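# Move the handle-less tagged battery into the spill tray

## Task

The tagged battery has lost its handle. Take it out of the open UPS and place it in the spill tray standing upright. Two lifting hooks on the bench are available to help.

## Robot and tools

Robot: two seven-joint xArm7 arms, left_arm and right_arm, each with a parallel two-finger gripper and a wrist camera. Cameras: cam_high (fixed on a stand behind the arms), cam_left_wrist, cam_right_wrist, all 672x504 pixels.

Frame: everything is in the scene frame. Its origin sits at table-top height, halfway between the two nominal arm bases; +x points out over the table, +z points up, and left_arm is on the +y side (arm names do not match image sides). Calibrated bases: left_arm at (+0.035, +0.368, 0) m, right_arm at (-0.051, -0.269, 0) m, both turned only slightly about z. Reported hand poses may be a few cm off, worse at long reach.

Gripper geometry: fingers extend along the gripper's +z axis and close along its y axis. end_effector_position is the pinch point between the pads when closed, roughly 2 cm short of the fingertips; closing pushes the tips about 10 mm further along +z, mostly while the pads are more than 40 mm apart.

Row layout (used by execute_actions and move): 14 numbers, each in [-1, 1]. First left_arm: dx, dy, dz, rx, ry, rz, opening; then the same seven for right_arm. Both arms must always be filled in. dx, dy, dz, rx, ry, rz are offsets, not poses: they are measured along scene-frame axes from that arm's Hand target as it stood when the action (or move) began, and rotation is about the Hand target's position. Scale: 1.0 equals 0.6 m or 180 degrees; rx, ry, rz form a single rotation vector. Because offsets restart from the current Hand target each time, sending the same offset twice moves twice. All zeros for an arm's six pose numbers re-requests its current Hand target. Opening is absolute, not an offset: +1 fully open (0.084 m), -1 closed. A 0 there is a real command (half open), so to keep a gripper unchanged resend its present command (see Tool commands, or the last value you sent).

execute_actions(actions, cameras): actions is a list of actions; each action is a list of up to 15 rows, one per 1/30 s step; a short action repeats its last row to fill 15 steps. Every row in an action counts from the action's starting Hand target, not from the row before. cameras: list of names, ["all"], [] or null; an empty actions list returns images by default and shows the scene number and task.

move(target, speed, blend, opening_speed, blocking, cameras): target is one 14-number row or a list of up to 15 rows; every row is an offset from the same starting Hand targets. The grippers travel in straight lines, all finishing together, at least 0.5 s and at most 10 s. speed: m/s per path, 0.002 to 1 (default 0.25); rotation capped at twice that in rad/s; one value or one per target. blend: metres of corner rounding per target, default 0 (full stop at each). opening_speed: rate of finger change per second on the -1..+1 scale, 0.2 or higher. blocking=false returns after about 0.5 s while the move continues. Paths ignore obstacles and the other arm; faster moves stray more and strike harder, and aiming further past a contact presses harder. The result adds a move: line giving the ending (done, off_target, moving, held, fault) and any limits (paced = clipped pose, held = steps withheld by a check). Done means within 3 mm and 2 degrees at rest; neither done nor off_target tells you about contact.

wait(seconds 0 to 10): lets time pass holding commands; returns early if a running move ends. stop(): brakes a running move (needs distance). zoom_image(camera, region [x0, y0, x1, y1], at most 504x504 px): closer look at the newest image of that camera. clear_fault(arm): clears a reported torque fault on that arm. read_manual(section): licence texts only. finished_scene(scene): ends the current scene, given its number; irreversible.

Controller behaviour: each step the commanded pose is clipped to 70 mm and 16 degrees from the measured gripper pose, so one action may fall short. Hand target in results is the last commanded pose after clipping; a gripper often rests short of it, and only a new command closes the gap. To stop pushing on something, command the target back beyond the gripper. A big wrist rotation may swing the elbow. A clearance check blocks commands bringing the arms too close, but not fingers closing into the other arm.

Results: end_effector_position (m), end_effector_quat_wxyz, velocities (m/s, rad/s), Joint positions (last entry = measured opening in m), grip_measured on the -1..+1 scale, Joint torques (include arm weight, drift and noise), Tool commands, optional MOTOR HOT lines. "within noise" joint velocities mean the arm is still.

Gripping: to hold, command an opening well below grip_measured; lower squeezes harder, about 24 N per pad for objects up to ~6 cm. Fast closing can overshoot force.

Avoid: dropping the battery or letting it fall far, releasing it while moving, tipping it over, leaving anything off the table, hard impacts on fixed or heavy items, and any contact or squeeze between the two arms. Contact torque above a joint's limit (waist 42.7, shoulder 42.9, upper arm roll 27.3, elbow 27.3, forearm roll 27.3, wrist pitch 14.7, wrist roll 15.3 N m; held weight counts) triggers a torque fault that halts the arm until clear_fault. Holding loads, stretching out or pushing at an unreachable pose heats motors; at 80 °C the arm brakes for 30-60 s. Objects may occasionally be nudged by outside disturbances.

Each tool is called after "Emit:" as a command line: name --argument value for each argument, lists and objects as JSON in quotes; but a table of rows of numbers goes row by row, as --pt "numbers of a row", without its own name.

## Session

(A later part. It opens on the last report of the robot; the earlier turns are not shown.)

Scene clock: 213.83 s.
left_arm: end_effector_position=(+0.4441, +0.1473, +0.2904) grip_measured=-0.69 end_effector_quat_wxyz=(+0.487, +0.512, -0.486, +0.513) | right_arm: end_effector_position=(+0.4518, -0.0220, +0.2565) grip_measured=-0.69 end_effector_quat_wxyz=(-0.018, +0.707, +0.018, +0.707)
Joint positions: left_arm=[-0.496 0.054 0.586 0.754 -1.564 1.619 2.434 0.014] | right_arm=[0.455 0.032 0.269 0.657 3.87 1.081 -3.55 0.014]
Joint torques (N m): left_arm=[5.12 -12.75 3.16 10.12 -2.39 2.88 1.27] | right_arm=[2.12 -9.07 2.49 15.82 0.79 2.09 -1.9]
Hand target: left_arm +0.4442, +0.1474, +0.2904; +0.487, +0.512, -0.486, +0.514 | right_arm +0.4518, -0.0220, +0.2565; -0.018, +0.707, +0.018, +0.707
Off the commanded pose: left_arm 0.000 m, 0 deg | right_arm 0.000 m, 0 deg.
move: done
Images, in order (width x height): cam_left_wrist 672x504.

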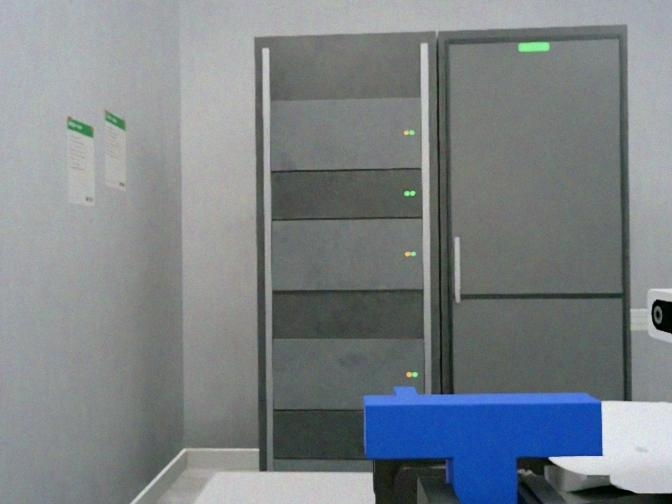

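Emit:
move --target '[0,0,-0.0067,0,0,0,-1,0,0,0,0,0,0,-1]' --speed 0.05 --cameras '["cam_left_wrist"]'

Scene clock: 214.97 s.
left_arm: end_effector_position=(+0.4442, +0.1474, +0.2864) grip_measured=-0.69 end_effector_quat_wxyz=(+0.487, +0.512, -0.486, +0.514) | right_arm: end_effector_position=(+0.4518, -0.0220, +0.2565) grip_measured=-0.69 end_effector_quat_wxyz=(-0.018, +0.707, +0.018, +0.707)
Joint positions: left_arm=[-0.495 0.066 0.586 0.753 -1.567 1.624 2.444 0.014] | right_arm=[0.455 0.032 0.269 0.657 3.87 1.081 -3.55 0.014]
Joint torques (N m): left_arm=[5.33 -12.58 3.21 9.82 -2.33 2.78 1.29] | right_arm=[2.04 -9.21 2.51 15.76 0.72 1.92 -1.84]
Hand target: left_arm +0.4442, +0.1474, +0.2864; +0.487, +0.512, -0.486, +0.514 | right_arm +0.4518, -0.0220, +0.2565; -0.018, +0.707, +0.018, +0.707
Off the commanded pose: left_arm 0.000 m, 0 deg | right_arm 0.000 m, 0 deg.
move: done
Images, in order (width x height): cam_left_wrist 672x504.

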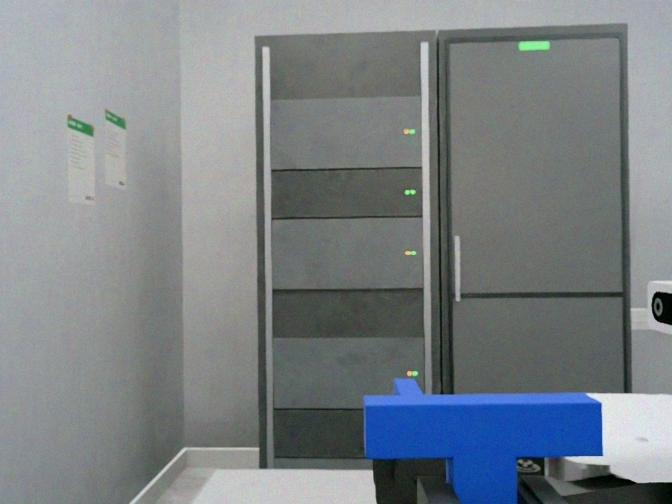

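Emit:
move --pt "0 0 -0.0473 0 0 0 -1 0 0 0 0 0 0 -1" --pt "0 0 -0.0473 0 0 0 -0.61 0 0 0 0 0 0 -1" --pt "0.0012 -0.0225 -0.0423 0 0 0 -0.61 0 0 0 0 0 0 -1" --pt "0.0012 -0.0225 -0.0423 0 0 0 -1 0 0 0 0 0 0 -1" --speed 0.08 --cameras '["cam_left_wrist"]'

Emit:
zoom_image --camera "cam_left_wrist" --region '[340, 380, 640, 504]'

Scene clock: 217.97 s.
left_arm: end_effector_position=(+0.4449, +0.1339, +0.2610) grip_measured=-0.66 end_effector_quat_wxyz=(+0.487, +0.512, -0.486, +0.513) | right_arm: end_effector_position=(+0.4518, -0.0220, +0.2565) grip_measured=-0.69 end_effector_quat_wxyz=(-0.018, +0.707, +0.018, +0.707)
Joint positions: left_arm=[-0.507 0.138 0.567 0.751 -1.614 1.633 2.507 0.015] | right_arm=[0.455 0.032 0.269 0.657 3.87 1.081 -3.55 0.014]
Joint torques (N m): left_arm=[-2.99 -27.71 -1.19 19.04 -3.78 5.47 -0.8] | right_arm=[2.07 -9.07 2.44 15.68 0.81 1.72 -1.76]
Hand target: left_arm +0.4449, +0.1339, +0.2610; +0.487, +0.512, -0.486, +0.514 | right_arm +0.4518, -0.0220, +0.2565; -0.018, +0.707, +0.018, +0.707
Off the commanded pose: left_arm 0.000 m, 0 deg | right_arm 0.000 m, 0 deg.
move: done
Images, in order (width x height): cam_left_wrist 672x504.

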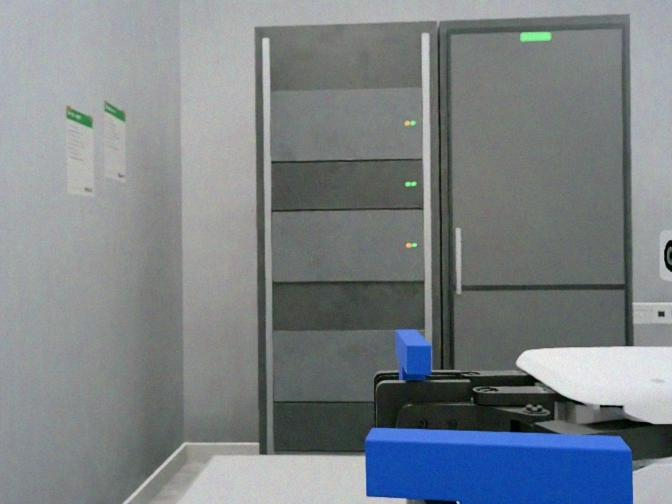

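Scaled by 1.680 from the camera's 672x504 image, which has a finer 960x720 frame.

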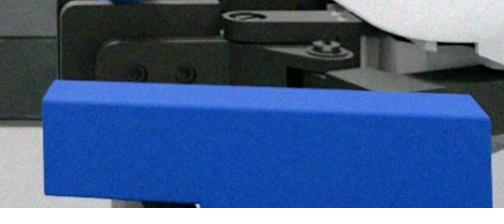

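Emit:
move --pt "-0.0033 -0.001 0 0 0 0.1667 -1 0 0 0 0 0 0 -1" --pt "-0.0057 -0.0037 0 0 0 0.3333 -1 0 0 0 0 0 0 -1" --pt "-0.0063 -0.007 0 0 0 0.5 -1 0 0 0 0 0 0 -1" --speed 0.25 --blend 0.0005 --cameras '["all"]'

Scene clock: 222.37 s.
left_arm: end_effector_position=(+0.4411, +0.1297, +0.2609) grip_measured=-0.66 end_effector_quat_wxyz=(-0.019, +0.706, +0.018, +0.707) | right_arm: end_effector_position=(+0.4518, -0.0220, +0.2565) grip_measured=-0.69 end_effector_quat_wxyz=(-0.018, +0.707, +0.018, +0.707)
Joint positions: left_arm=[-0.864 -0.163 -0.084 0.44 -4.231 1.251 3.662 0.015] | right_arm=[0.455 0.032 0.269 0.657 3.87 1.081 -3.55 0.014]
Joint torques (N m): left_arm=[-4 -4.32 -1.82 13.17 -1.5 1.03 1.1] | right_arm=[1.89 -9.15 2.37 15.82 0.78 1.73 -1.62]
Hand target: left_arm +0.4411, +0.1297, +0.2610; -0.019, +0.706, +0.018, +0.708 | right_arm +0.4518, -0.0220, +0.2565; -0.018, +0.707, +0.018, +0.707
Off the commanded pose: left_arm 0.000 m, 0 deg | right_arm 0.000 m, 0 deg.
move: done

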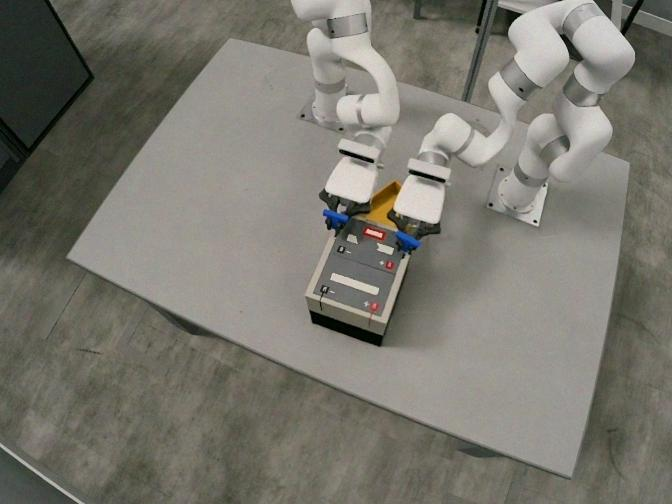

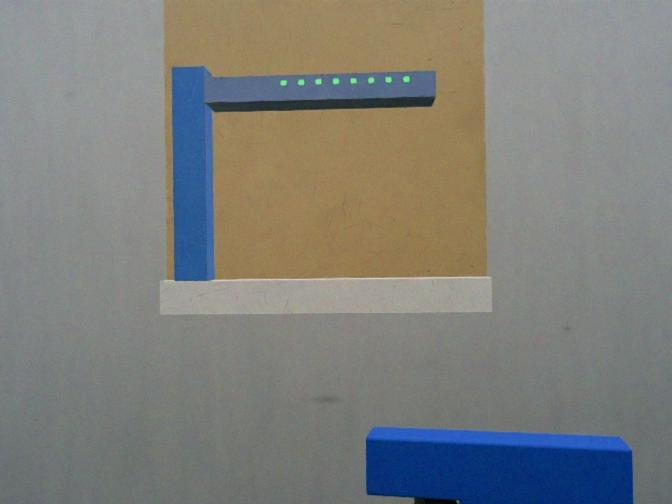

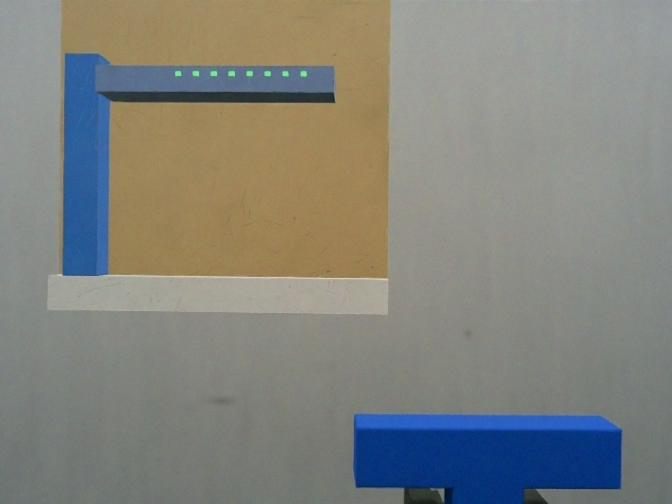

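Emit:
move --pt "0 0 0 0 0 0 -0.62 0 0 0 0 0 0 -1" --pt "0 0 -0.004 0 0 0 -0.62 0 0 0 0 0 0 -1" --pt "0 0 -0.004 0 0 0 -1 0 0 0 0 0 0 -1" --speed 0.1 --cameras '["cam_left_wrist"]'

Scene clock: 224.63 s.
left_arm: end_effector_position=(+0.4411, +0.1297, +0.2586) grip_measured=-0.97 end_effector_quat_wxyz=(-0.019, +0.706, +0.018, +0.708) | right_arm: end_effector_position=(+0.4518, -0.0220, +0.2565) grip_measured=-0.69 end_effector_quat_wxyz=(-0.018, +0.707, +0.018, +0.707)
Joint positions: left_arm=[-0.864 -0.155 -0.085 0.44 -4.229 1.256 3.655 0.001] | right_arm=[0.455 0.032 0.269 0.657 3.87 1.081 -3.55 0.014]
Joint torques (N m): left_arm=[-4.09 -9.02 -0.9 11.56 1.58 0.23 -1.35] | right_arm=[2.13 -9.44 2.48 15.68 0.78 1.76 -1.55]
Hand target: left_arm +0.4411, +0.1297, +0.2586; -0.019, +0.706, +0.018, +0.708 | right_arm +0.4518, -0.0220, +0.2565; -0.018, +0.707, +0.018, +0.707
Off the commanded pose: left_arm 0.000 m, 0 deg | right_arm 0.000 m, 0 deg.
move: done
Images, in order (width x height): cam_left_wrist 672x504.

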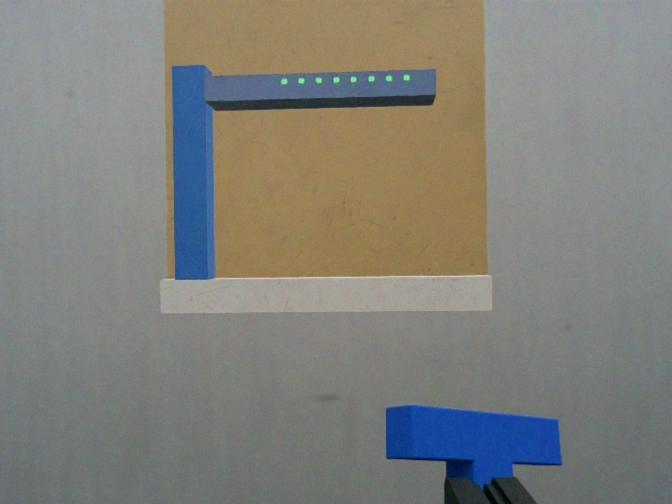

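Emit:
move --pt "-0.0435 0 0.0273 0 0 0 0.1 0 0 0 0 0 0 -1" --pt "0.0103 -0.0037 0.0112 0 0.1389 0 0.1 0 0 0 0 0 0 -1" --speed 0.2 --cameras '["cam_left_wrist","cam_high"]'

Emit:
zoom_image --camera "cam_high" --region '[370, 190, 450, 270]'

Scene clock: 228.93 s.
left_arm: end_effector_position=(+0.4473, +0.1275, +0.2653) grip_measured=+0.09 end_effector_quat_wxyz=(-0.022, +0.843, +0.014, +0.538) | right_arm: end_effector_position=(+0.4518, -0.0220, +0.2565) grip_measured=-0.69 end_effector_quat_wxyz=(-0.018, +0.707, +0.018, +0.707)
Joint positions: left_arm=[-0.844 -0.324 0.076 0.569 -4.611 0.753 4.194 0.048] | right_arm=[0.455 0.032 0.269 0.657 3.87 1.081 -3.55 0.014]
Joint torques (N m): left_arm=[4.33 -7.99 1.69 18.88 -1.23 -1.1 1.16] | right_arm=[2.14 -9.43 2.35 15.73 0.75 1.7 -1.49]
Hand target: left_arm +0.4473, +0.1275, +0.2653; -0.022, +0.843, +0.014, +0.538 | right_arm +0.4518, -0.0220, +0.2565; -0.018, +0.707, +0.018, +0.707
Off the commanded pose: left_arm 0.000 m, 0 deg | right_arm 0.000 m, 0 deg.
move: done
Images, in order (width x height): cam_high 672x504, cam_left_wrist 672x504.

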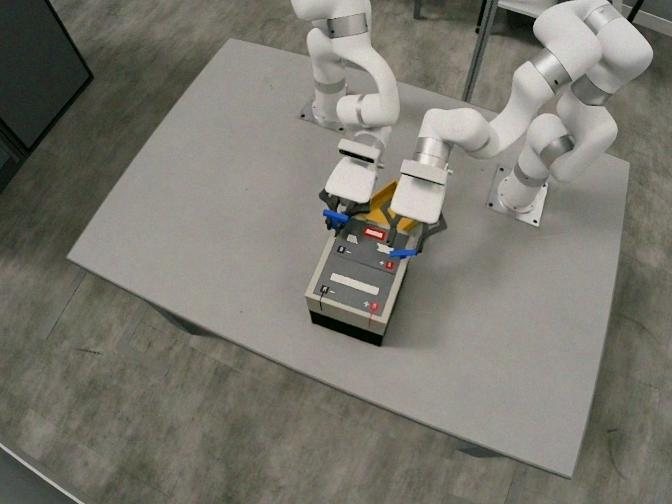

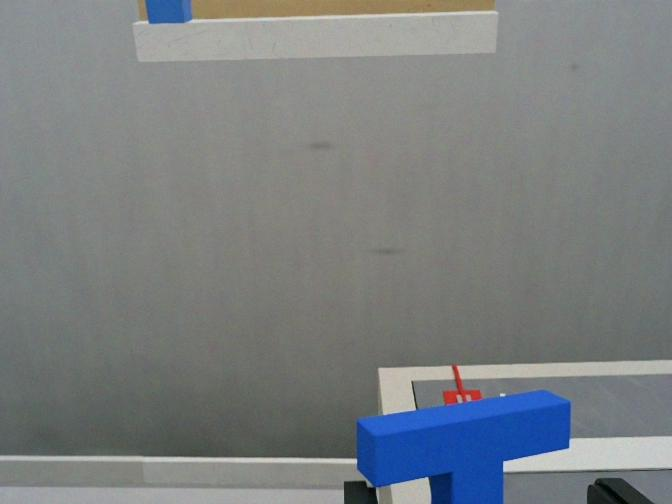

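Scaled by 6.300 from the camera's 672x504 image, which has a finer 960x720 frame.

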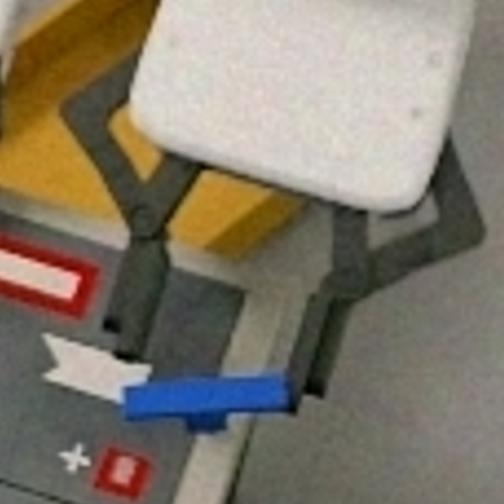

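Emit:
move --pt "-0.0057 0 -0.0121 0 0 0 0.1 0 0 0 0 0 0 -1" --pt "0.0472 0 -0.0367 0 0 0 0.1 0 0 0 0 0 0 -1" --pt "0.0472 0 -0.0367 0 0 0 -1 0 0 0 0 0 0 -1" --speed 0.1 --opening_speed 1.5 --cameras '["cam_left_wrist","cam_high"]'

Emit:
zoom_image --camera "cam_high" --region '[370, 190, 450, 270]'

Scene clock: 231.87 s.
left_arm: end_effector_position=(+0.4757, +0.1277, +0.2433) grip_measured=-0.64 end_effector_quat_wxyz=(-0.022, +0.843, +0.014, +0.538) | right_arm: end_effector_position=(+0.4518, -0.0220, +0.2565) grip_measured=-0.69 end_effector_quat_wxyz=(-0.018, +0.707, +0.018, +0.707)
Joint positions: left_arm=[-0.817 -0.202 0.113 0.629 -4.494 0.713 4.092 0.016] | right_arm=[0.455 0.032 0.269 0.657 3.87 1.081 -3.55 0.014]
Joint torques (N m): left_arm=[-9.94 -11.1 -8.45 18.32 1.22 -4.79 -1.3] | right_arm=[1.88 -9.47 2.28 15.71 0.77 1.81 -1.35]
Hand target: left_arm +0.4756, +0.1275, +0.2433; -0.022, +0.843, +0.014, +0.538 | right_arm +0.4518, -0.0220, +0.2565; -0.018, +0.707, +0.018, +0.707
Off the commanded pose: left_arm 0.000 m, 0 deg | right_arm 0.000 m, 0 deg.
move: done
Images, in order (width x height): cam_high 672x504, cam_left_wrist 672x504.

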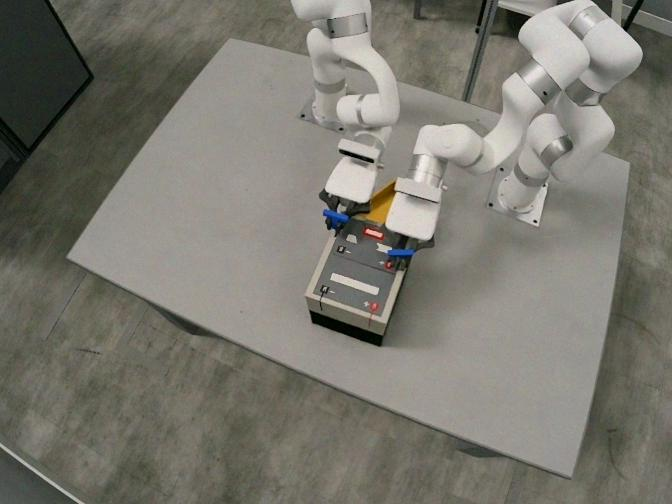

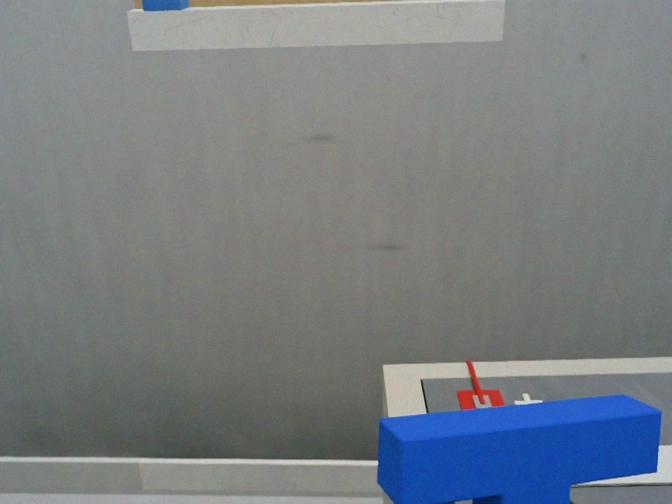

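Scaled by 6.300 from the camera's 672x504 image, which has a finer 960x720 frame.

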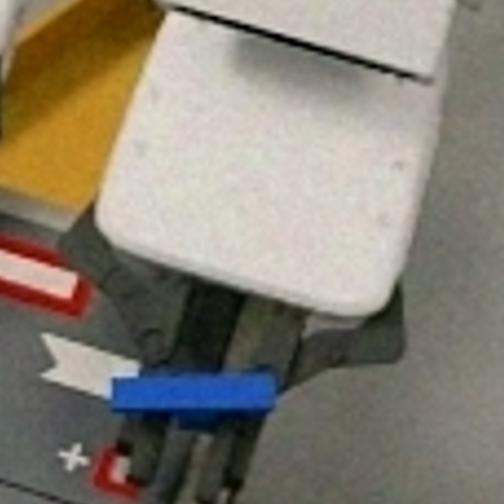

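Emit:
move --pt "-0.026 0.0017 0.0187 0 -0.0695 0 -1 0 0 0 0 0 0 -1" --pt "-0.0577 0.0033 0.0255 0 -0.1389 0 -1 0 0 0 0 0 0 -1" --speed 0.06 --blend '[0.01,0]' --cameras '["all"]'

Scene clock: 238.03 s.
left_arm: end_effector_position=(+0.4410, +0.1295, +0.2586) grip_measured=-0.64 end_effector_quat_wxyz=(-0.019, +0.706, +0.018, +0.707) | right_arm: end_effector_position=(+0.4518, -0.0220, +0.2565) grip_measured=-0.69 end_effector_quat_wxyz=(-0.018, +0.707, +0.018, +0.707)
Joint positions: left_arm=[-0.896 -0.155 -0.053 0.44 -4.229 1.26 3.657 0.016] | right_arm=[0.455 0.032 0.269 0.657 3.87 1.081 -3.55 0.014]
Joint torques (N m): left_arm=[-4.56 -10.07 -2.82 9.54 1.82 3.7 -1.3] | right_arm=[1.88 -9.59 2.18 15.7 0.75 1.69 -1.15]
Hand target: left_arm +0.4410, +0.1295, +0.2586; -0.019, +0.706, +0.018, +0.708 | right_arm +0.4518, -0.0220, +0.2565; -0.018, +0.707, +0.018, +0.707
Off the commanded pose: left_arm 0.000 m, 0 deg | right_arm 0.000 m, 0 deg.
move: done

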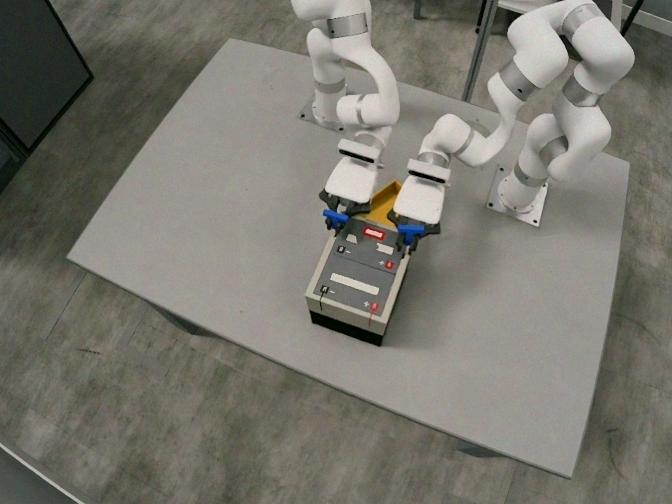

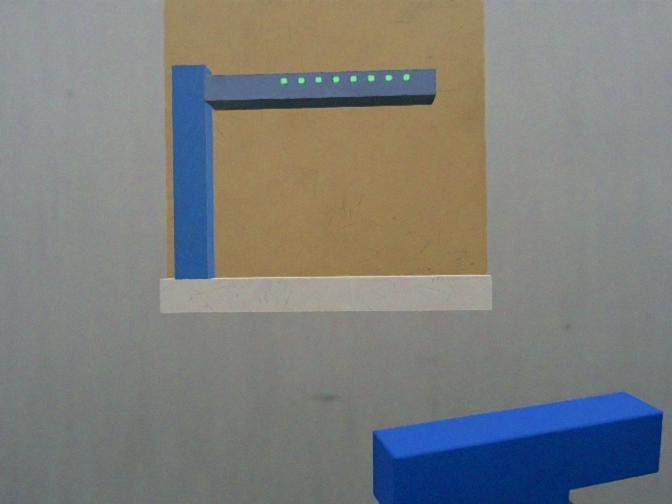

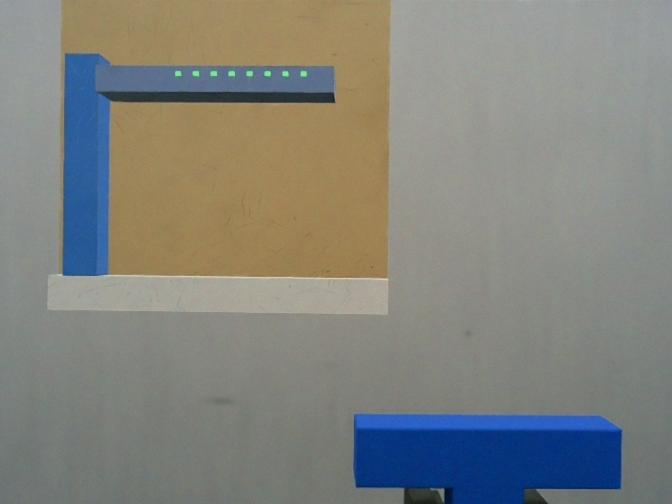

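Emit:
move --target '[0,0,0,0,0,0,-0.56,0,0,0,0,0,0,-1]' --cameras '["cam_left_wrist"]'

Scene clock: 243.13 s.
left_arm: end_effector_position=(+0.4410, +0.1294, +0.2586) grip_measured=-0.58 end_effector_quat_wxyz=(-0.019, +0.706, +0.018, +0.707) | right_arm: end_effector_position=(+0.4518, -0.0220, +0.2565) grip_measured=-0.69 end_effector_quat_wxyz=(-0.018, +0.707, +0.018, +0.707)
Joint positions: left_arm=[-0.897 -0.155 -0.053 0.44 -4.229 1.26 3.657 0.019] | right_arm=[0.455 0.032 0.269 0.657 3.87 1.081 -3.55 0.014]
Joint torques (N m): left_arm=[-1.9 -10.65 -0.08 12.44 1.57 3.29 -1.18] | right_arm=[1.76 -9.5 2.16 15.78 0.68 1.74 -1.04]
Hand target: left_arm +0.4410, +0.1295, +0.2586; -0.019, +0.706, +0.018, +0.708 | right_arm +0.4518, -0.0220, +0.2565; -0.018, +0.707, +0.018, +0.707
Off the commanded pose: left_arm 0.000 m, 0 deg | right_arm 0.000 m, 0 deg.
move: done
Images, in order (width x height): cam_left_wrist 672x504.

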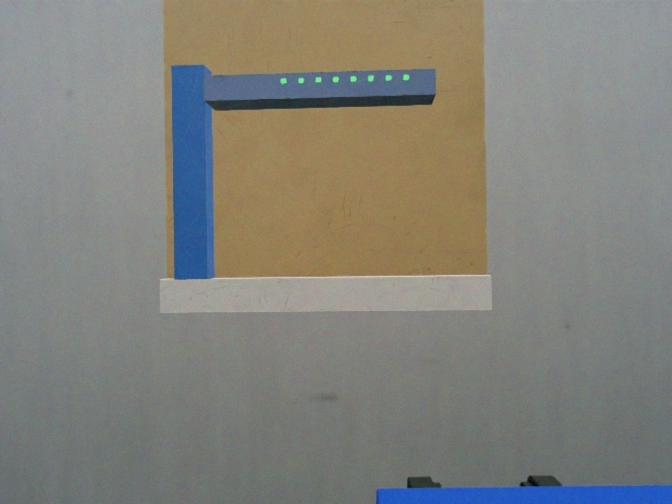

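Emit:
move --target '[0,0,0,0,0,0,-1,0,0,0,0,0,0,-1]' --cameras '["cam_left_wrist"]'

Emit:
zoom_image --camera "cam_left_wrist" --region '[340, 340, 672, 504]'

Scene clock: 244.67 s.
left_arm: end_effector_position=(+0.4410, +0.1295, +0.2586) grip_measured=-0.69 end_effector_quat_wxyz=(-0.019, +0.706, +0.018, +0.708) | right_arm: end_effector_position=(+0.4518, -0.0220, +0.2565) grip_measured=-0.69 end_effector_quat_wxyz=(-0.018, +0.707, +0.018, +0.707)
Joint positions: left_arm=[-0.896 -0.155 -0.053 0.44 -4.229 1.26 3.657 0.014] | right_arm=[0.455 0.032 0.269 0.657 3.87 1.081 -3.55 0.014]
Joint torques (N m): left_arm=[3.47 -13.29 1.64 16.18 1.12 3.48 -1.09] | right_arm=[1.9 -9.66 2.12 15.7 0.81 1.77 -0.97]
Hand target: left_arm +0.4410, +0.1295, +0.2586; -0.019, +0.706, +0.018, +0.708 | right_arm +0.4518, -0.0220, +0.2565; -0.018, +0.707, +0.018, +0.707
Off the commanded pose: left_arm 0.000 m, 0 deg | right_arm 0.000 m, 0 deg.
move: done
Images, in order (width x height): cam_left_wrist 672x504.

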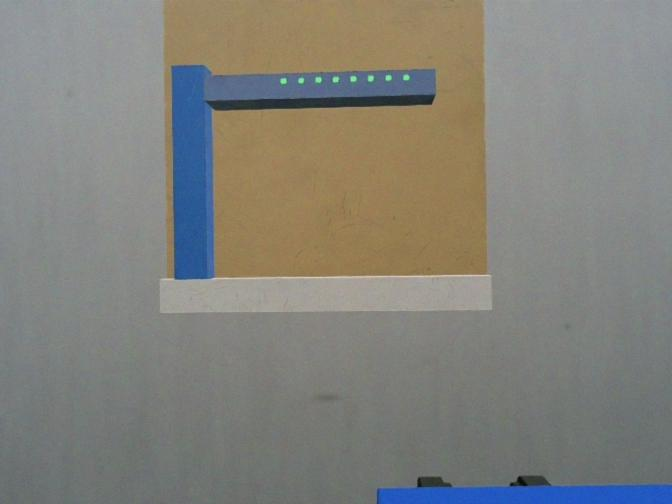

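Scaled by 1.518 from the camera's 672x504 image, which has a finer 960x720 frame.

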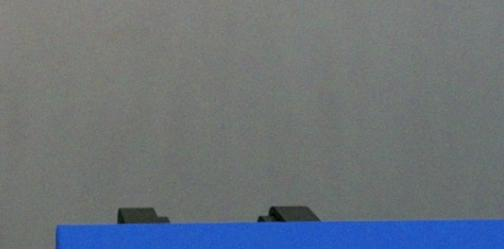

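Emit:
execute_actions --actions '[]' --cameras '["cam_high"]'

Emit:
zoom_image --camera "cam_high" --region '[300, 160, 460, 280]'

Scene clock: 246.70 s.
left_arm: end_effector_position=(+0.4410, +0.1295, +0.2586) grip_measured=-0.69 end_effector_quat_wxyz=(-0.019, +0.706, +0.018, +0.708) | right_arm: end_effector_position=(+0.4518, -0.0220, +0.2565) grip_measured=-0.69 end_effector_quat_wxyz=(-0.018, +0.707, +0.018, +0.707)
Joint positions: left_arm=[-0.896 -0.155 -0.053 0.44 -4.229 1.26 3.657 0.014] | right_arm=[0.455 0.032 0.269 0.657 3.87 1.081 -3.55 0.014]
Joint velocities: within noise
Joint torques (N m): left_arm=[3.45 -16.62 1.7 15.05 -0.03 3.53 -0.73] | right_arm=[1.75 -9.62 2.14 15.78 0.69 1.74 -0.93]
Hand target: left_arm +0.4410, +0.1295, +0.2586; -0.019, +0.706, +0.018, +0.708 | right_arm +0.4518, -0.0220, +0.2565; -0.018, +0.707, +0.018, +0.707
Tool commands: left_gripper/opening=-1.0 right_gripper/opening=-1.0
Off the commanded pose: left_arm 0.000 m, 0 deg | right_arm 0.000 m, 0 deg.
Images, in order (width x height): cam_high 672x504.

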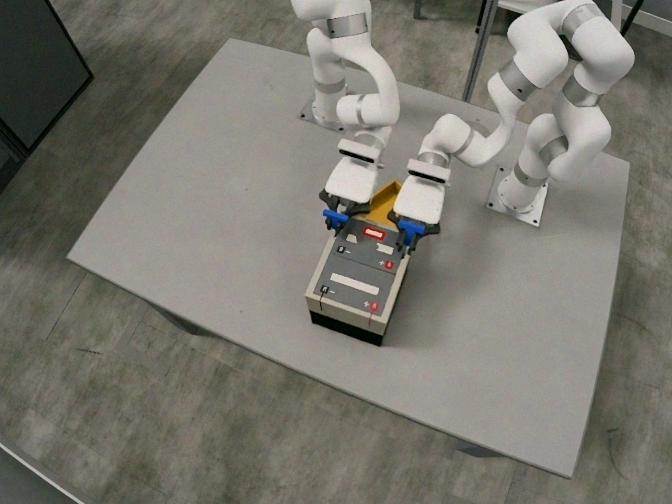

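Scaled by 3.150 from the camera's 672x504 image, which has a finer 960x720 frame.

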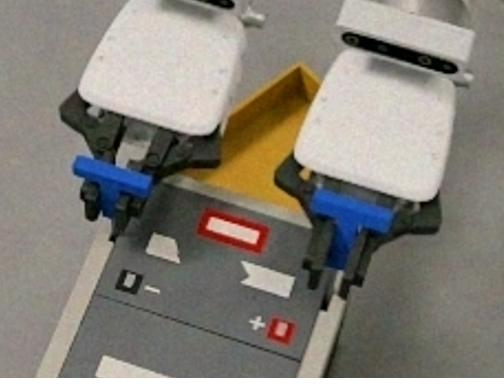

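Emit:
zoom_image --camera "cam_high" --region '[315, 195, 365, 245]'

Emit:
zoom_image --camera "cam_high" --region '[390, 210, 440, 260]'

Scaled by 10.080 from the camera's 672x504 image, which has a finer 960x720 frame.

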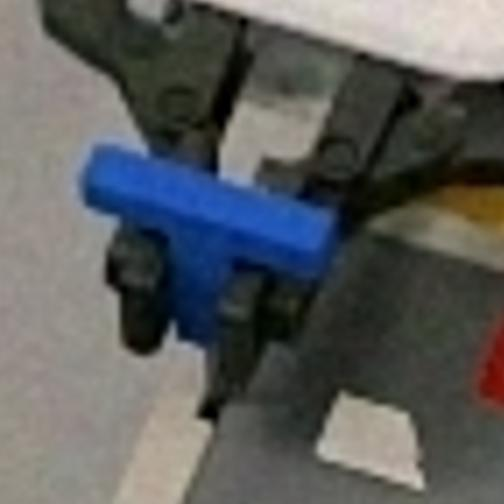

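Scaled by 10.080 from the camera's 672x504 image, which has a finer 960x720 frame.

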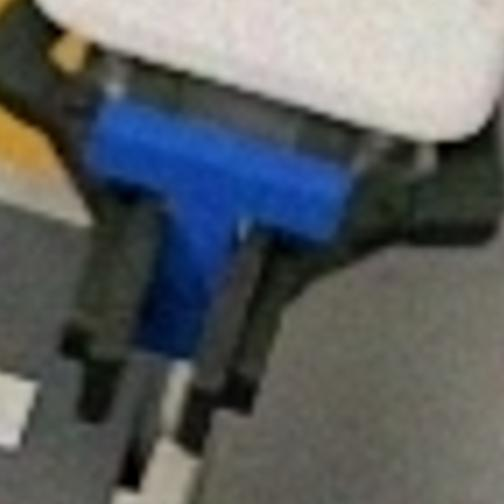

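Emit:
move --pt "0 0 0 0 0 0 -0.56 0 0 0 0 0 0 -1" --pt "-0.0295 -0.0015 -0.0158 0.0047 -0.0888 0 -0.56 0 0 0 0 0 0 -1" --speed 0.05 --cameras '["cam_high","cam_left_wrist"]'

Emit:
zoom_image --camera "cam_high" --region '[390, 210, 440, 260]'

Scene clock: 254.93 s.
left_arm: end_effector_position=(+0.4233, +0.1286, +0.2491) grip_measured=-0.58 end_effector_quat_wxyz=(-0.021, +0.601, +0.016, +0.799) | right_arm: end_effector_position=(+0.4518, -0.0220, +0.2565) grip_measured=-0.69 end_effector_quat_wxyz=(-0.018, +0.707, +0.018, +0.707)
Joint positions: left_arm=[-0.952 0.114 -0.121 0.422 -4.203 1.721 3.429 0.019] | right_arm=[0.455 0.032 0.269 0.657 3.87 1.081 -3.55 0.014]
Joint torques (N m): left_arm=[-4.01 -12.27 -2.09 13.04 -0.97 4.55 -1.29] | right_arm=[1.74 -9.92 1.95 15.74 0.77 1.75 -0.74]
Hand target: left_arm +0.4233, +0.1286, +0.2491; -0.021, +0.601, +0.016, +0.799 | right_arm +0.4518, -0.0220, +0.2565; -0.018, +0.707, +0.018, +0.707
Off the commanded pose: left_arm 0.000 m, 0 deg | right_arm 0.000 m, 0 deg.
move: done
Images, in order (width x height): cam_high 672x504, cam_left_wrist 672x504.

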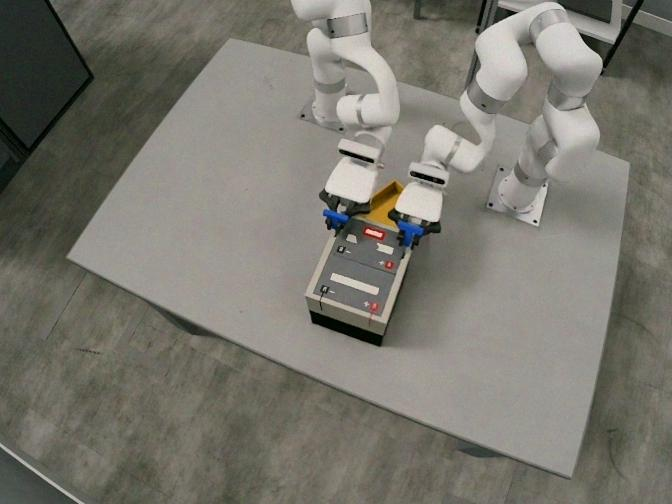

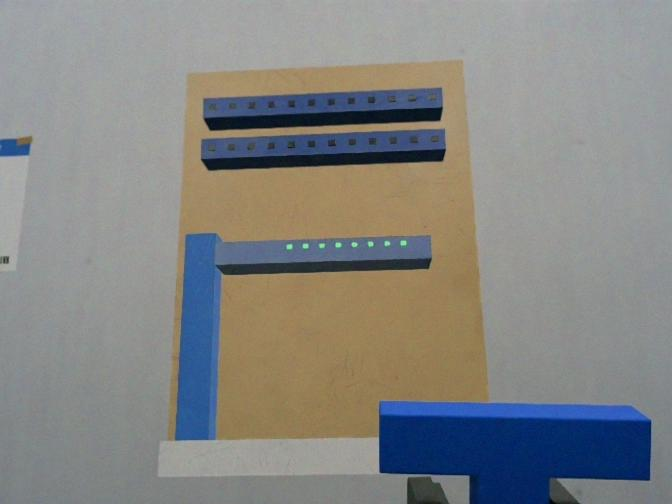

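Scaled by 10.080 from the camera's 672x504 image, which has a finer 960x720 frame.

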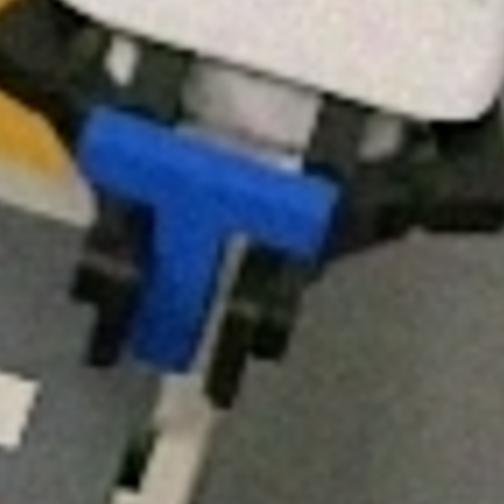

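Emit:
move --pt "-0.001 0 0.0035 0 0 0 -0.56 0 0 0 0 0 0 -1" --pt "-0.001 0 0.0035 0 0 0 -1 0 0 0 0 0 0 -1" --speed 0.05 --cameras '["cam_left_wrist"]'

Scene clock: 256.73 s.
left_arm: end_effector_position=(+0.4227, +0.1286, +0.2512) grip_measured=-0.69 end_effector_quat_wxyz=(-0.021, +0.601, +0.015, +0.799) | right_arm: end_effector_position=(+0.4518, -0.0220, +0.2565) grip_measured=-0.69 end_effector_quat_wxyz=(-0.018, +0.707, +0.018, +0.707)
Joint positions: left_arm=[-0.953 0.105 -0.121 0.419 -4.204 1.718 3.435 0.014] | right_arm=[0.455 0.032 0.269 0.657 3.87 1.081 -3.55 0.014]
Joint torques (N m): left_arm=[-3.18 -20.94 -1.26 7.88 0.46 2.08 1.03] | right_arm=[1.61 -9.79 2.04 15.64 0.56 1.72 -0.7]
Hand target: left_arm +0.4227, +0.1286, +0.2512; -0.021, +0.601, +0.016, +0.799 | right_arm +0.4518, -0.0220, +0.2565; -0.018, +0.707, +0.018, +0.707
Off the commanded pose: left_arm 0.000 m, 0 deg | right_arm 0.000 m, 0 deg.
move: done
Images, in order (width x height): cam_left_wrist 672x504.

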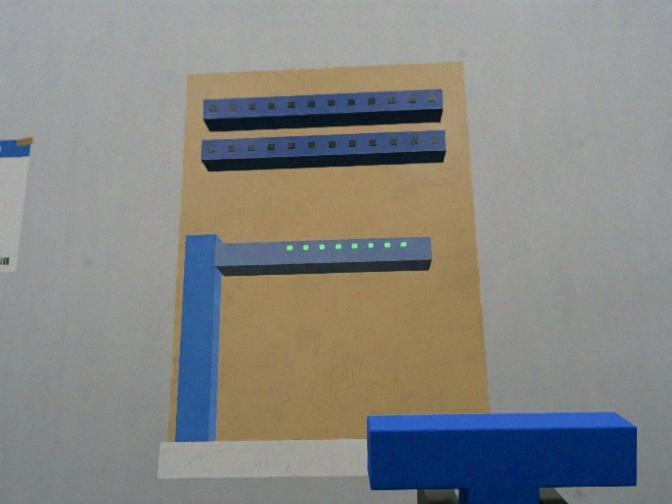

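Emit:
move --pt "0.016 0.0008 0.009 -0.0024 0.0444 0 -1 0 0 0 0 0 0 -1" --pt "0.0308 0.0015 0.009 -0.0047 0.0888 0 -1 0 0 0 0 0 0 -1" --speed 0.06 --blend '[0.01,0]' --cameras '["cam_high","cam_left_wrist"]'

Emit:
zoom_image --camera "cam_high" --region '[390, 210, 440, 260]'

Scene clock: 261.37 s.
left_arm: end_effector_position=(+0.4412, +0.1295, +0.2566) grip_measured=-0.69 end_effector_quat_wxyz=(-0.019, +0.706, +0.018, +0.708) | right_arm: end_effector_position=(+0.4518, -0.0220, +0.2565) grip_measured=-0.69 end_effector_quat_wxyz=(-0.018, +0.707, +0.018, +0.707)
Joint positions: left_arm=[-0.896 -0.148 -0.054 0.44 -4.227 1.264 3.651 0.014] | right_arm=[0.455 0.032 0.269 0.657 3.87 1.081 -3.55 0.014]
Joint torques (N m): left_arm=[4.22 -19.06 1.78 16.56 -0.91 1 1.31] | right_arm=[1.61 -9.87 1.87 15.66 0.73 1.75 -0.55]
Hand target: left_arm +0.4412, +0.1295, +0.2566; -0.019, +0.706, +0.018, +0.708 | right_arm +0.4518, -0.0220, +0.2565; -0.018, +0.707, +0.018, +0.707
Off the commanded pose: left_arm 0.000 m, 0 deg | right_arm 0.000 m, 0 deg.
move: done
Images, in order (width x height): cam_high 672x504, cam_left_wrist 672x504.

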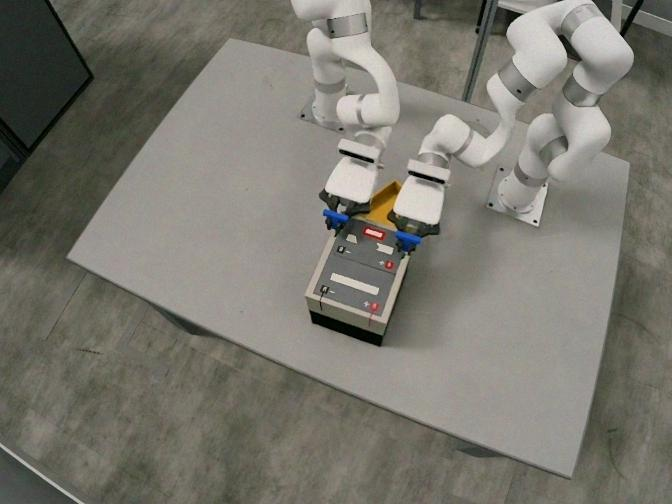

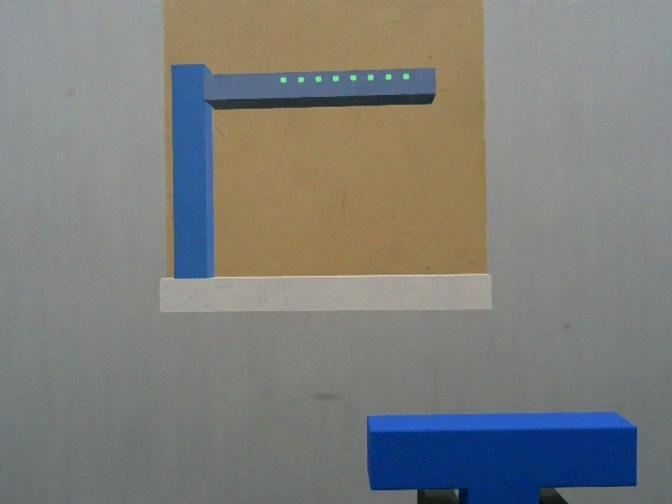

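Scaled by 10.080 from the camera's 672x504 image, which has a finer 960x720 frame.

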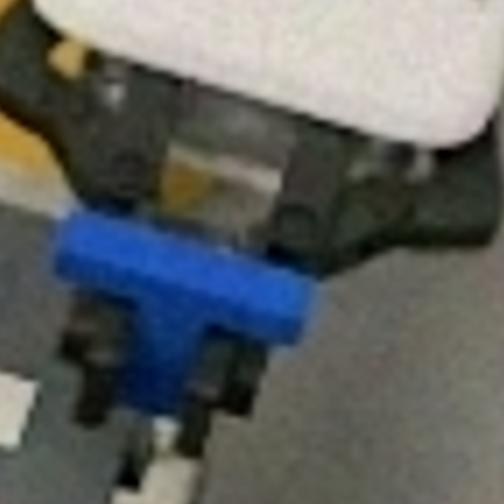

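Emit:
move --target '[0,-0.0008,0.018,0,0,0,-1,0,0.0008,0.018,0,0,0,-1]' --speed 0.05 --cameras '["cam_left_wrist","cam_right_wrist"]'

Scene clock: 262.73 s.
left_arm: end_effector_position=(+0.4412, +0.1290, +0.2674) grip_measured=-0.69 end_effector_quat_wxyz=(-0.019, +0.706, +0.018, +0.707) | right_arm: end_effector_position=(+0.4518, -0.0215, +0.2673) grip_measured=-0.69 end_effector_quat_wxyz=(-0.018, +0.707, +0.018, +0.707)
Joint positions: left_arm=[-0.895 -0.182 -0.052 0.443 -4.235 1.244 3.683 0.014] | right_arm=[0.453 0.004 0.267 0.662 3.881 1.052 -3.568 0.014]
Joint torques (N m): left_arm=[3.95 -18.82 1.39 17.78 -0.64 0.88 1.05] | right_arm=[-1.63 -20.57 -0.95 17.24 0.49 0.52 -1.86]
Hand target: left_arm +0.4412, +0.1290, +0.2674; -0.019, +0.706, +0.018, +0.708 | right_arm +0.4518, -0.0215, +0.2673; -0.018, +0.707, +0.018, +0.707
Off the commanded pose: left_arm 0.000 m, 0 deg | right_arm 0.000 m, 0 deg.
move: done
Images, in order (width x height): cam_left_wrist 672x504, cam_right_wrist 672x504.

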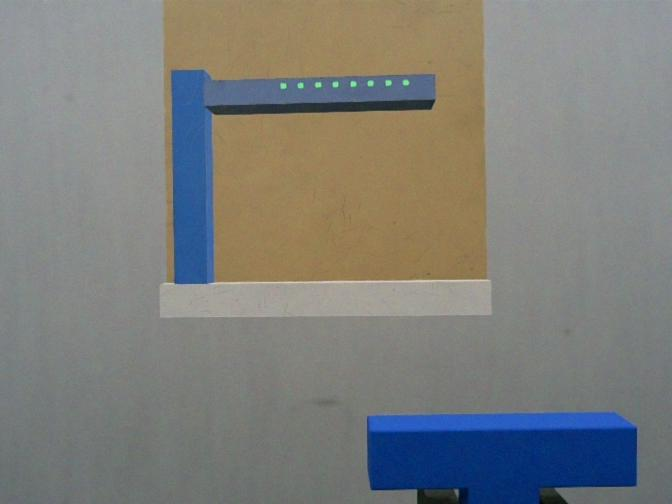

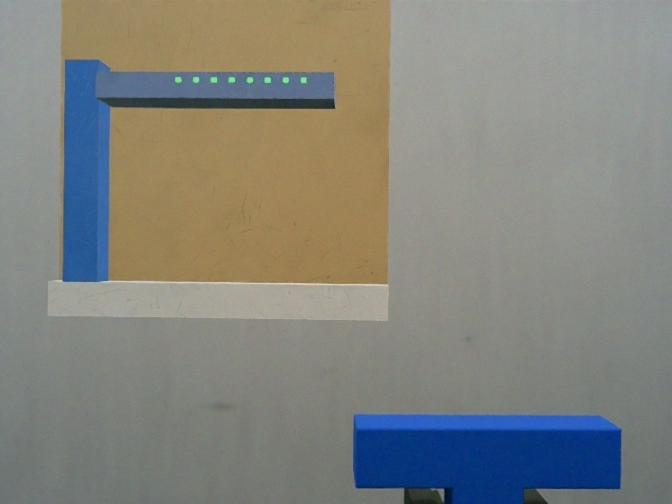

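Emit:
move --target '[0,0,0.011,0,0,0,-1,0,0,0.008,0,0,0,-1]' --speed 0.05

Emit:
move --target '[0,0,0.005,0,0,0,-1,0,0,0.005,0,0,0,-1]' --speed 0.05

Scene clock: 263.87 s.
left_arm: end_effector_position=(+0.4412, +0.1290, +0.2740) grip_measured=-0.69 end_effector_quat_wxyz=(-0.019, +0.706, +0.018, +0.707) | right_arm: end_effector_position=(+0.4517, -0.0215, +0.2721) grip_measured=-0.69 end_effector_quat_wxyz=(-0.018, +0.707, +0.018, +0.707)
Joint positions: left_arm=[-0.894 -0.202 -0.05 0.445 -4.239 1.231 3.703 0.014] | right_arm=[0.452 -0.009 0.266 0.665 3.885 1.039 -3.576 0.014]
Joint torques (N m): left_arm=[3.98 -27.36 0.8 25.18 0.82 5.85 1.1] | right_arm=[-2.52 -28.01 -2.66 24.63 -0.09 4.54 -1.96]
Hand target: left_arm +0.4412, +0.1290, +0.2740; -0.019, +0.706, +0.018, +0.708 | right_arm +0.4518, -0.0215, +0.2721; -0.018, +0.707, +0.018, +0.707
Off the commanded pose: left_arm 0.000 m, 0 deg | right_arm 0.000 m, 0 deg.
move: done

Scene clock: 264.57 s.
left_arm: end_effector_position=(+0.4412, +0.1290, +0.2770) grip_measured=-0.69 end_effector_quat_wxyz=(-0.019, +0.706, +0.018, +0.708) | right_arm: end_effector_position=(+0.4518, -0.0215, +0.2751) grip_measured=-0.69 end_effector_quat_wxyz=(-0.018, +0.707, +0.018, +0.707)
Joint positions: left_arm=[-0.893 -0.212 -0.049 0.445 -4.241 1.226 3.712 0.014] | right_arm=[0.452 -0.016 0.266 0.666 3.888 1.03 -3.581 0.014]
Joint torques (N m): left_arm=[4.03 -26.88 0.82 25.49 0.92 5.73 1.22] | right_arm=[-2.56 -27.75 -2.63 24.87 -0.13 4.46 -1.88]
Hand target: left_arm +0.4412, +0.1290, +0.2770; -0.019, +0.706, +0.018, +0.708 | right_arm +0.4518, -0.0215, +0.2751; -0.018, +0.707, +0.018, +0.707
Off the commanded pose: left_arm 0.000 m, 0 deg | right_arm 0.000 m, 0 deg.
move: done

Emit:
move --target '[0,0,0.02,0,0,0,-1,0,0,0.02,0,0,0,-1]' --speed 0.05 --cameras '["all"]'

Emit:
zoom_image --camera "cam_high" --region '[300, 180, 460, 300]'

Scene clock: 265.63 s.
left_arm: end_effector_position=(+0.4412, +0.1290, +0.2890) grip_measured=-0.69 end_effector_quat_wxyz=(-0.019, +0.706, +0.018, +0.707) | right_arm: end_effector_position=(+0.4518, -0.0215, +0.2871) grip_measured=-0.69 end_effector_quat_wxyz=(-0.018, +0.707, +0.018, +0.707)
Joint positions: left_arm=[-0.892 -0.248 -0.045 0.45 -4.25 1.204 3.748 0.014] | right_arm=[0.449 -0.046 0.263 0.674 3.9 0.998 -3.602 0.014]
Joint torques (N m): left_arm=[4.22 -26.25 0.89 26.17 1.01 5.51 1.14] | right_arm=[-2.32 -27.47 -2.43 25.43 -0.01 4.3 -1.86]
Hand target: left_arm +0.4412, +0.1290, +0.2890; -0.019, +0.706, +0.018, +0.708 | right_arm +0.4518, -0.0215, +0.2871; -0.018, +0.707, +0.018, +0.707
Off the commanded pose: left_arm 0.000 m, 0 deg | right_arm 0.000 m, 0 deg.
move: done

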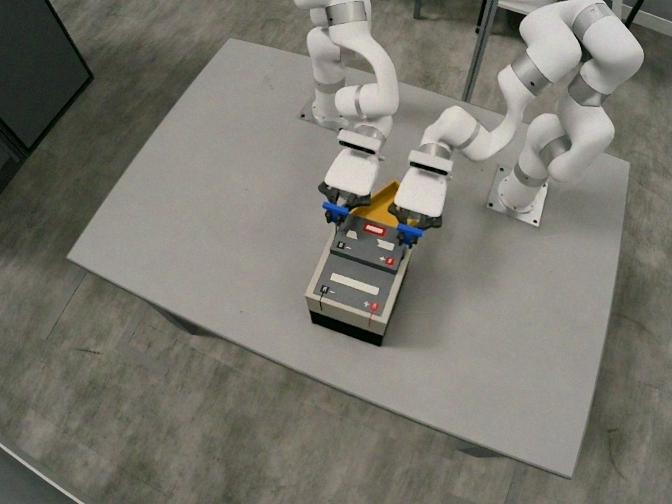

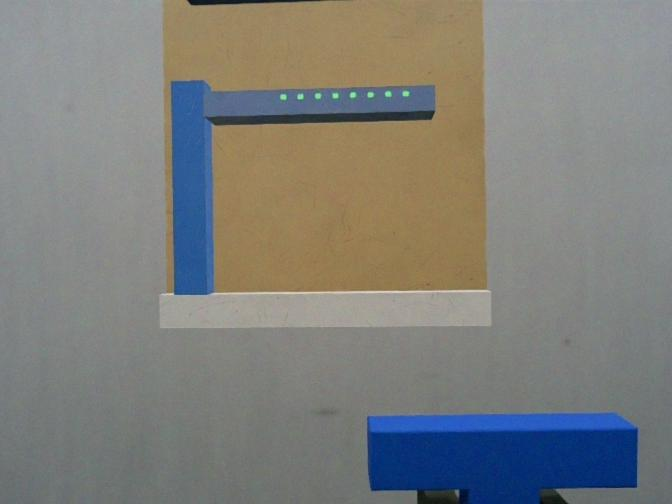

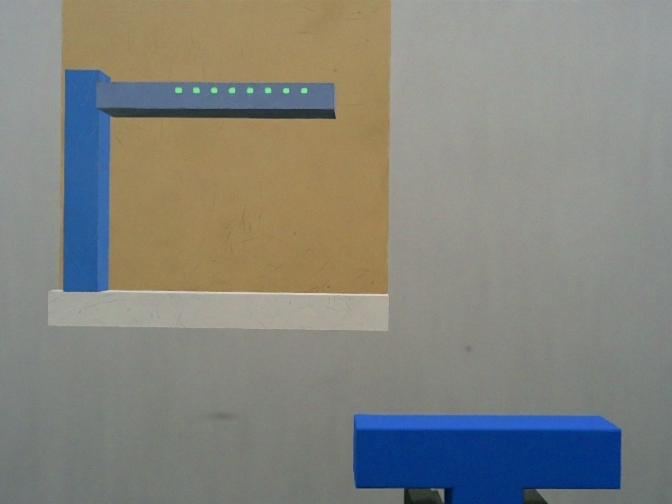

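Scaled by 3.150 from the camera's 672x504 image, which has a finer 960x720 frame.

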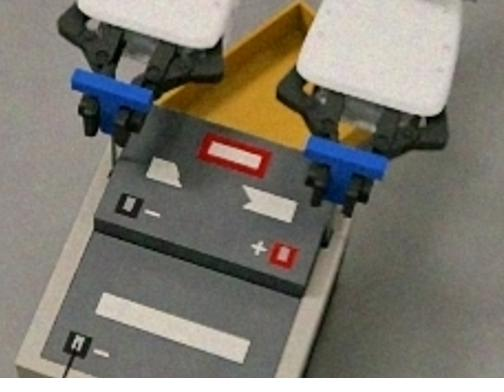

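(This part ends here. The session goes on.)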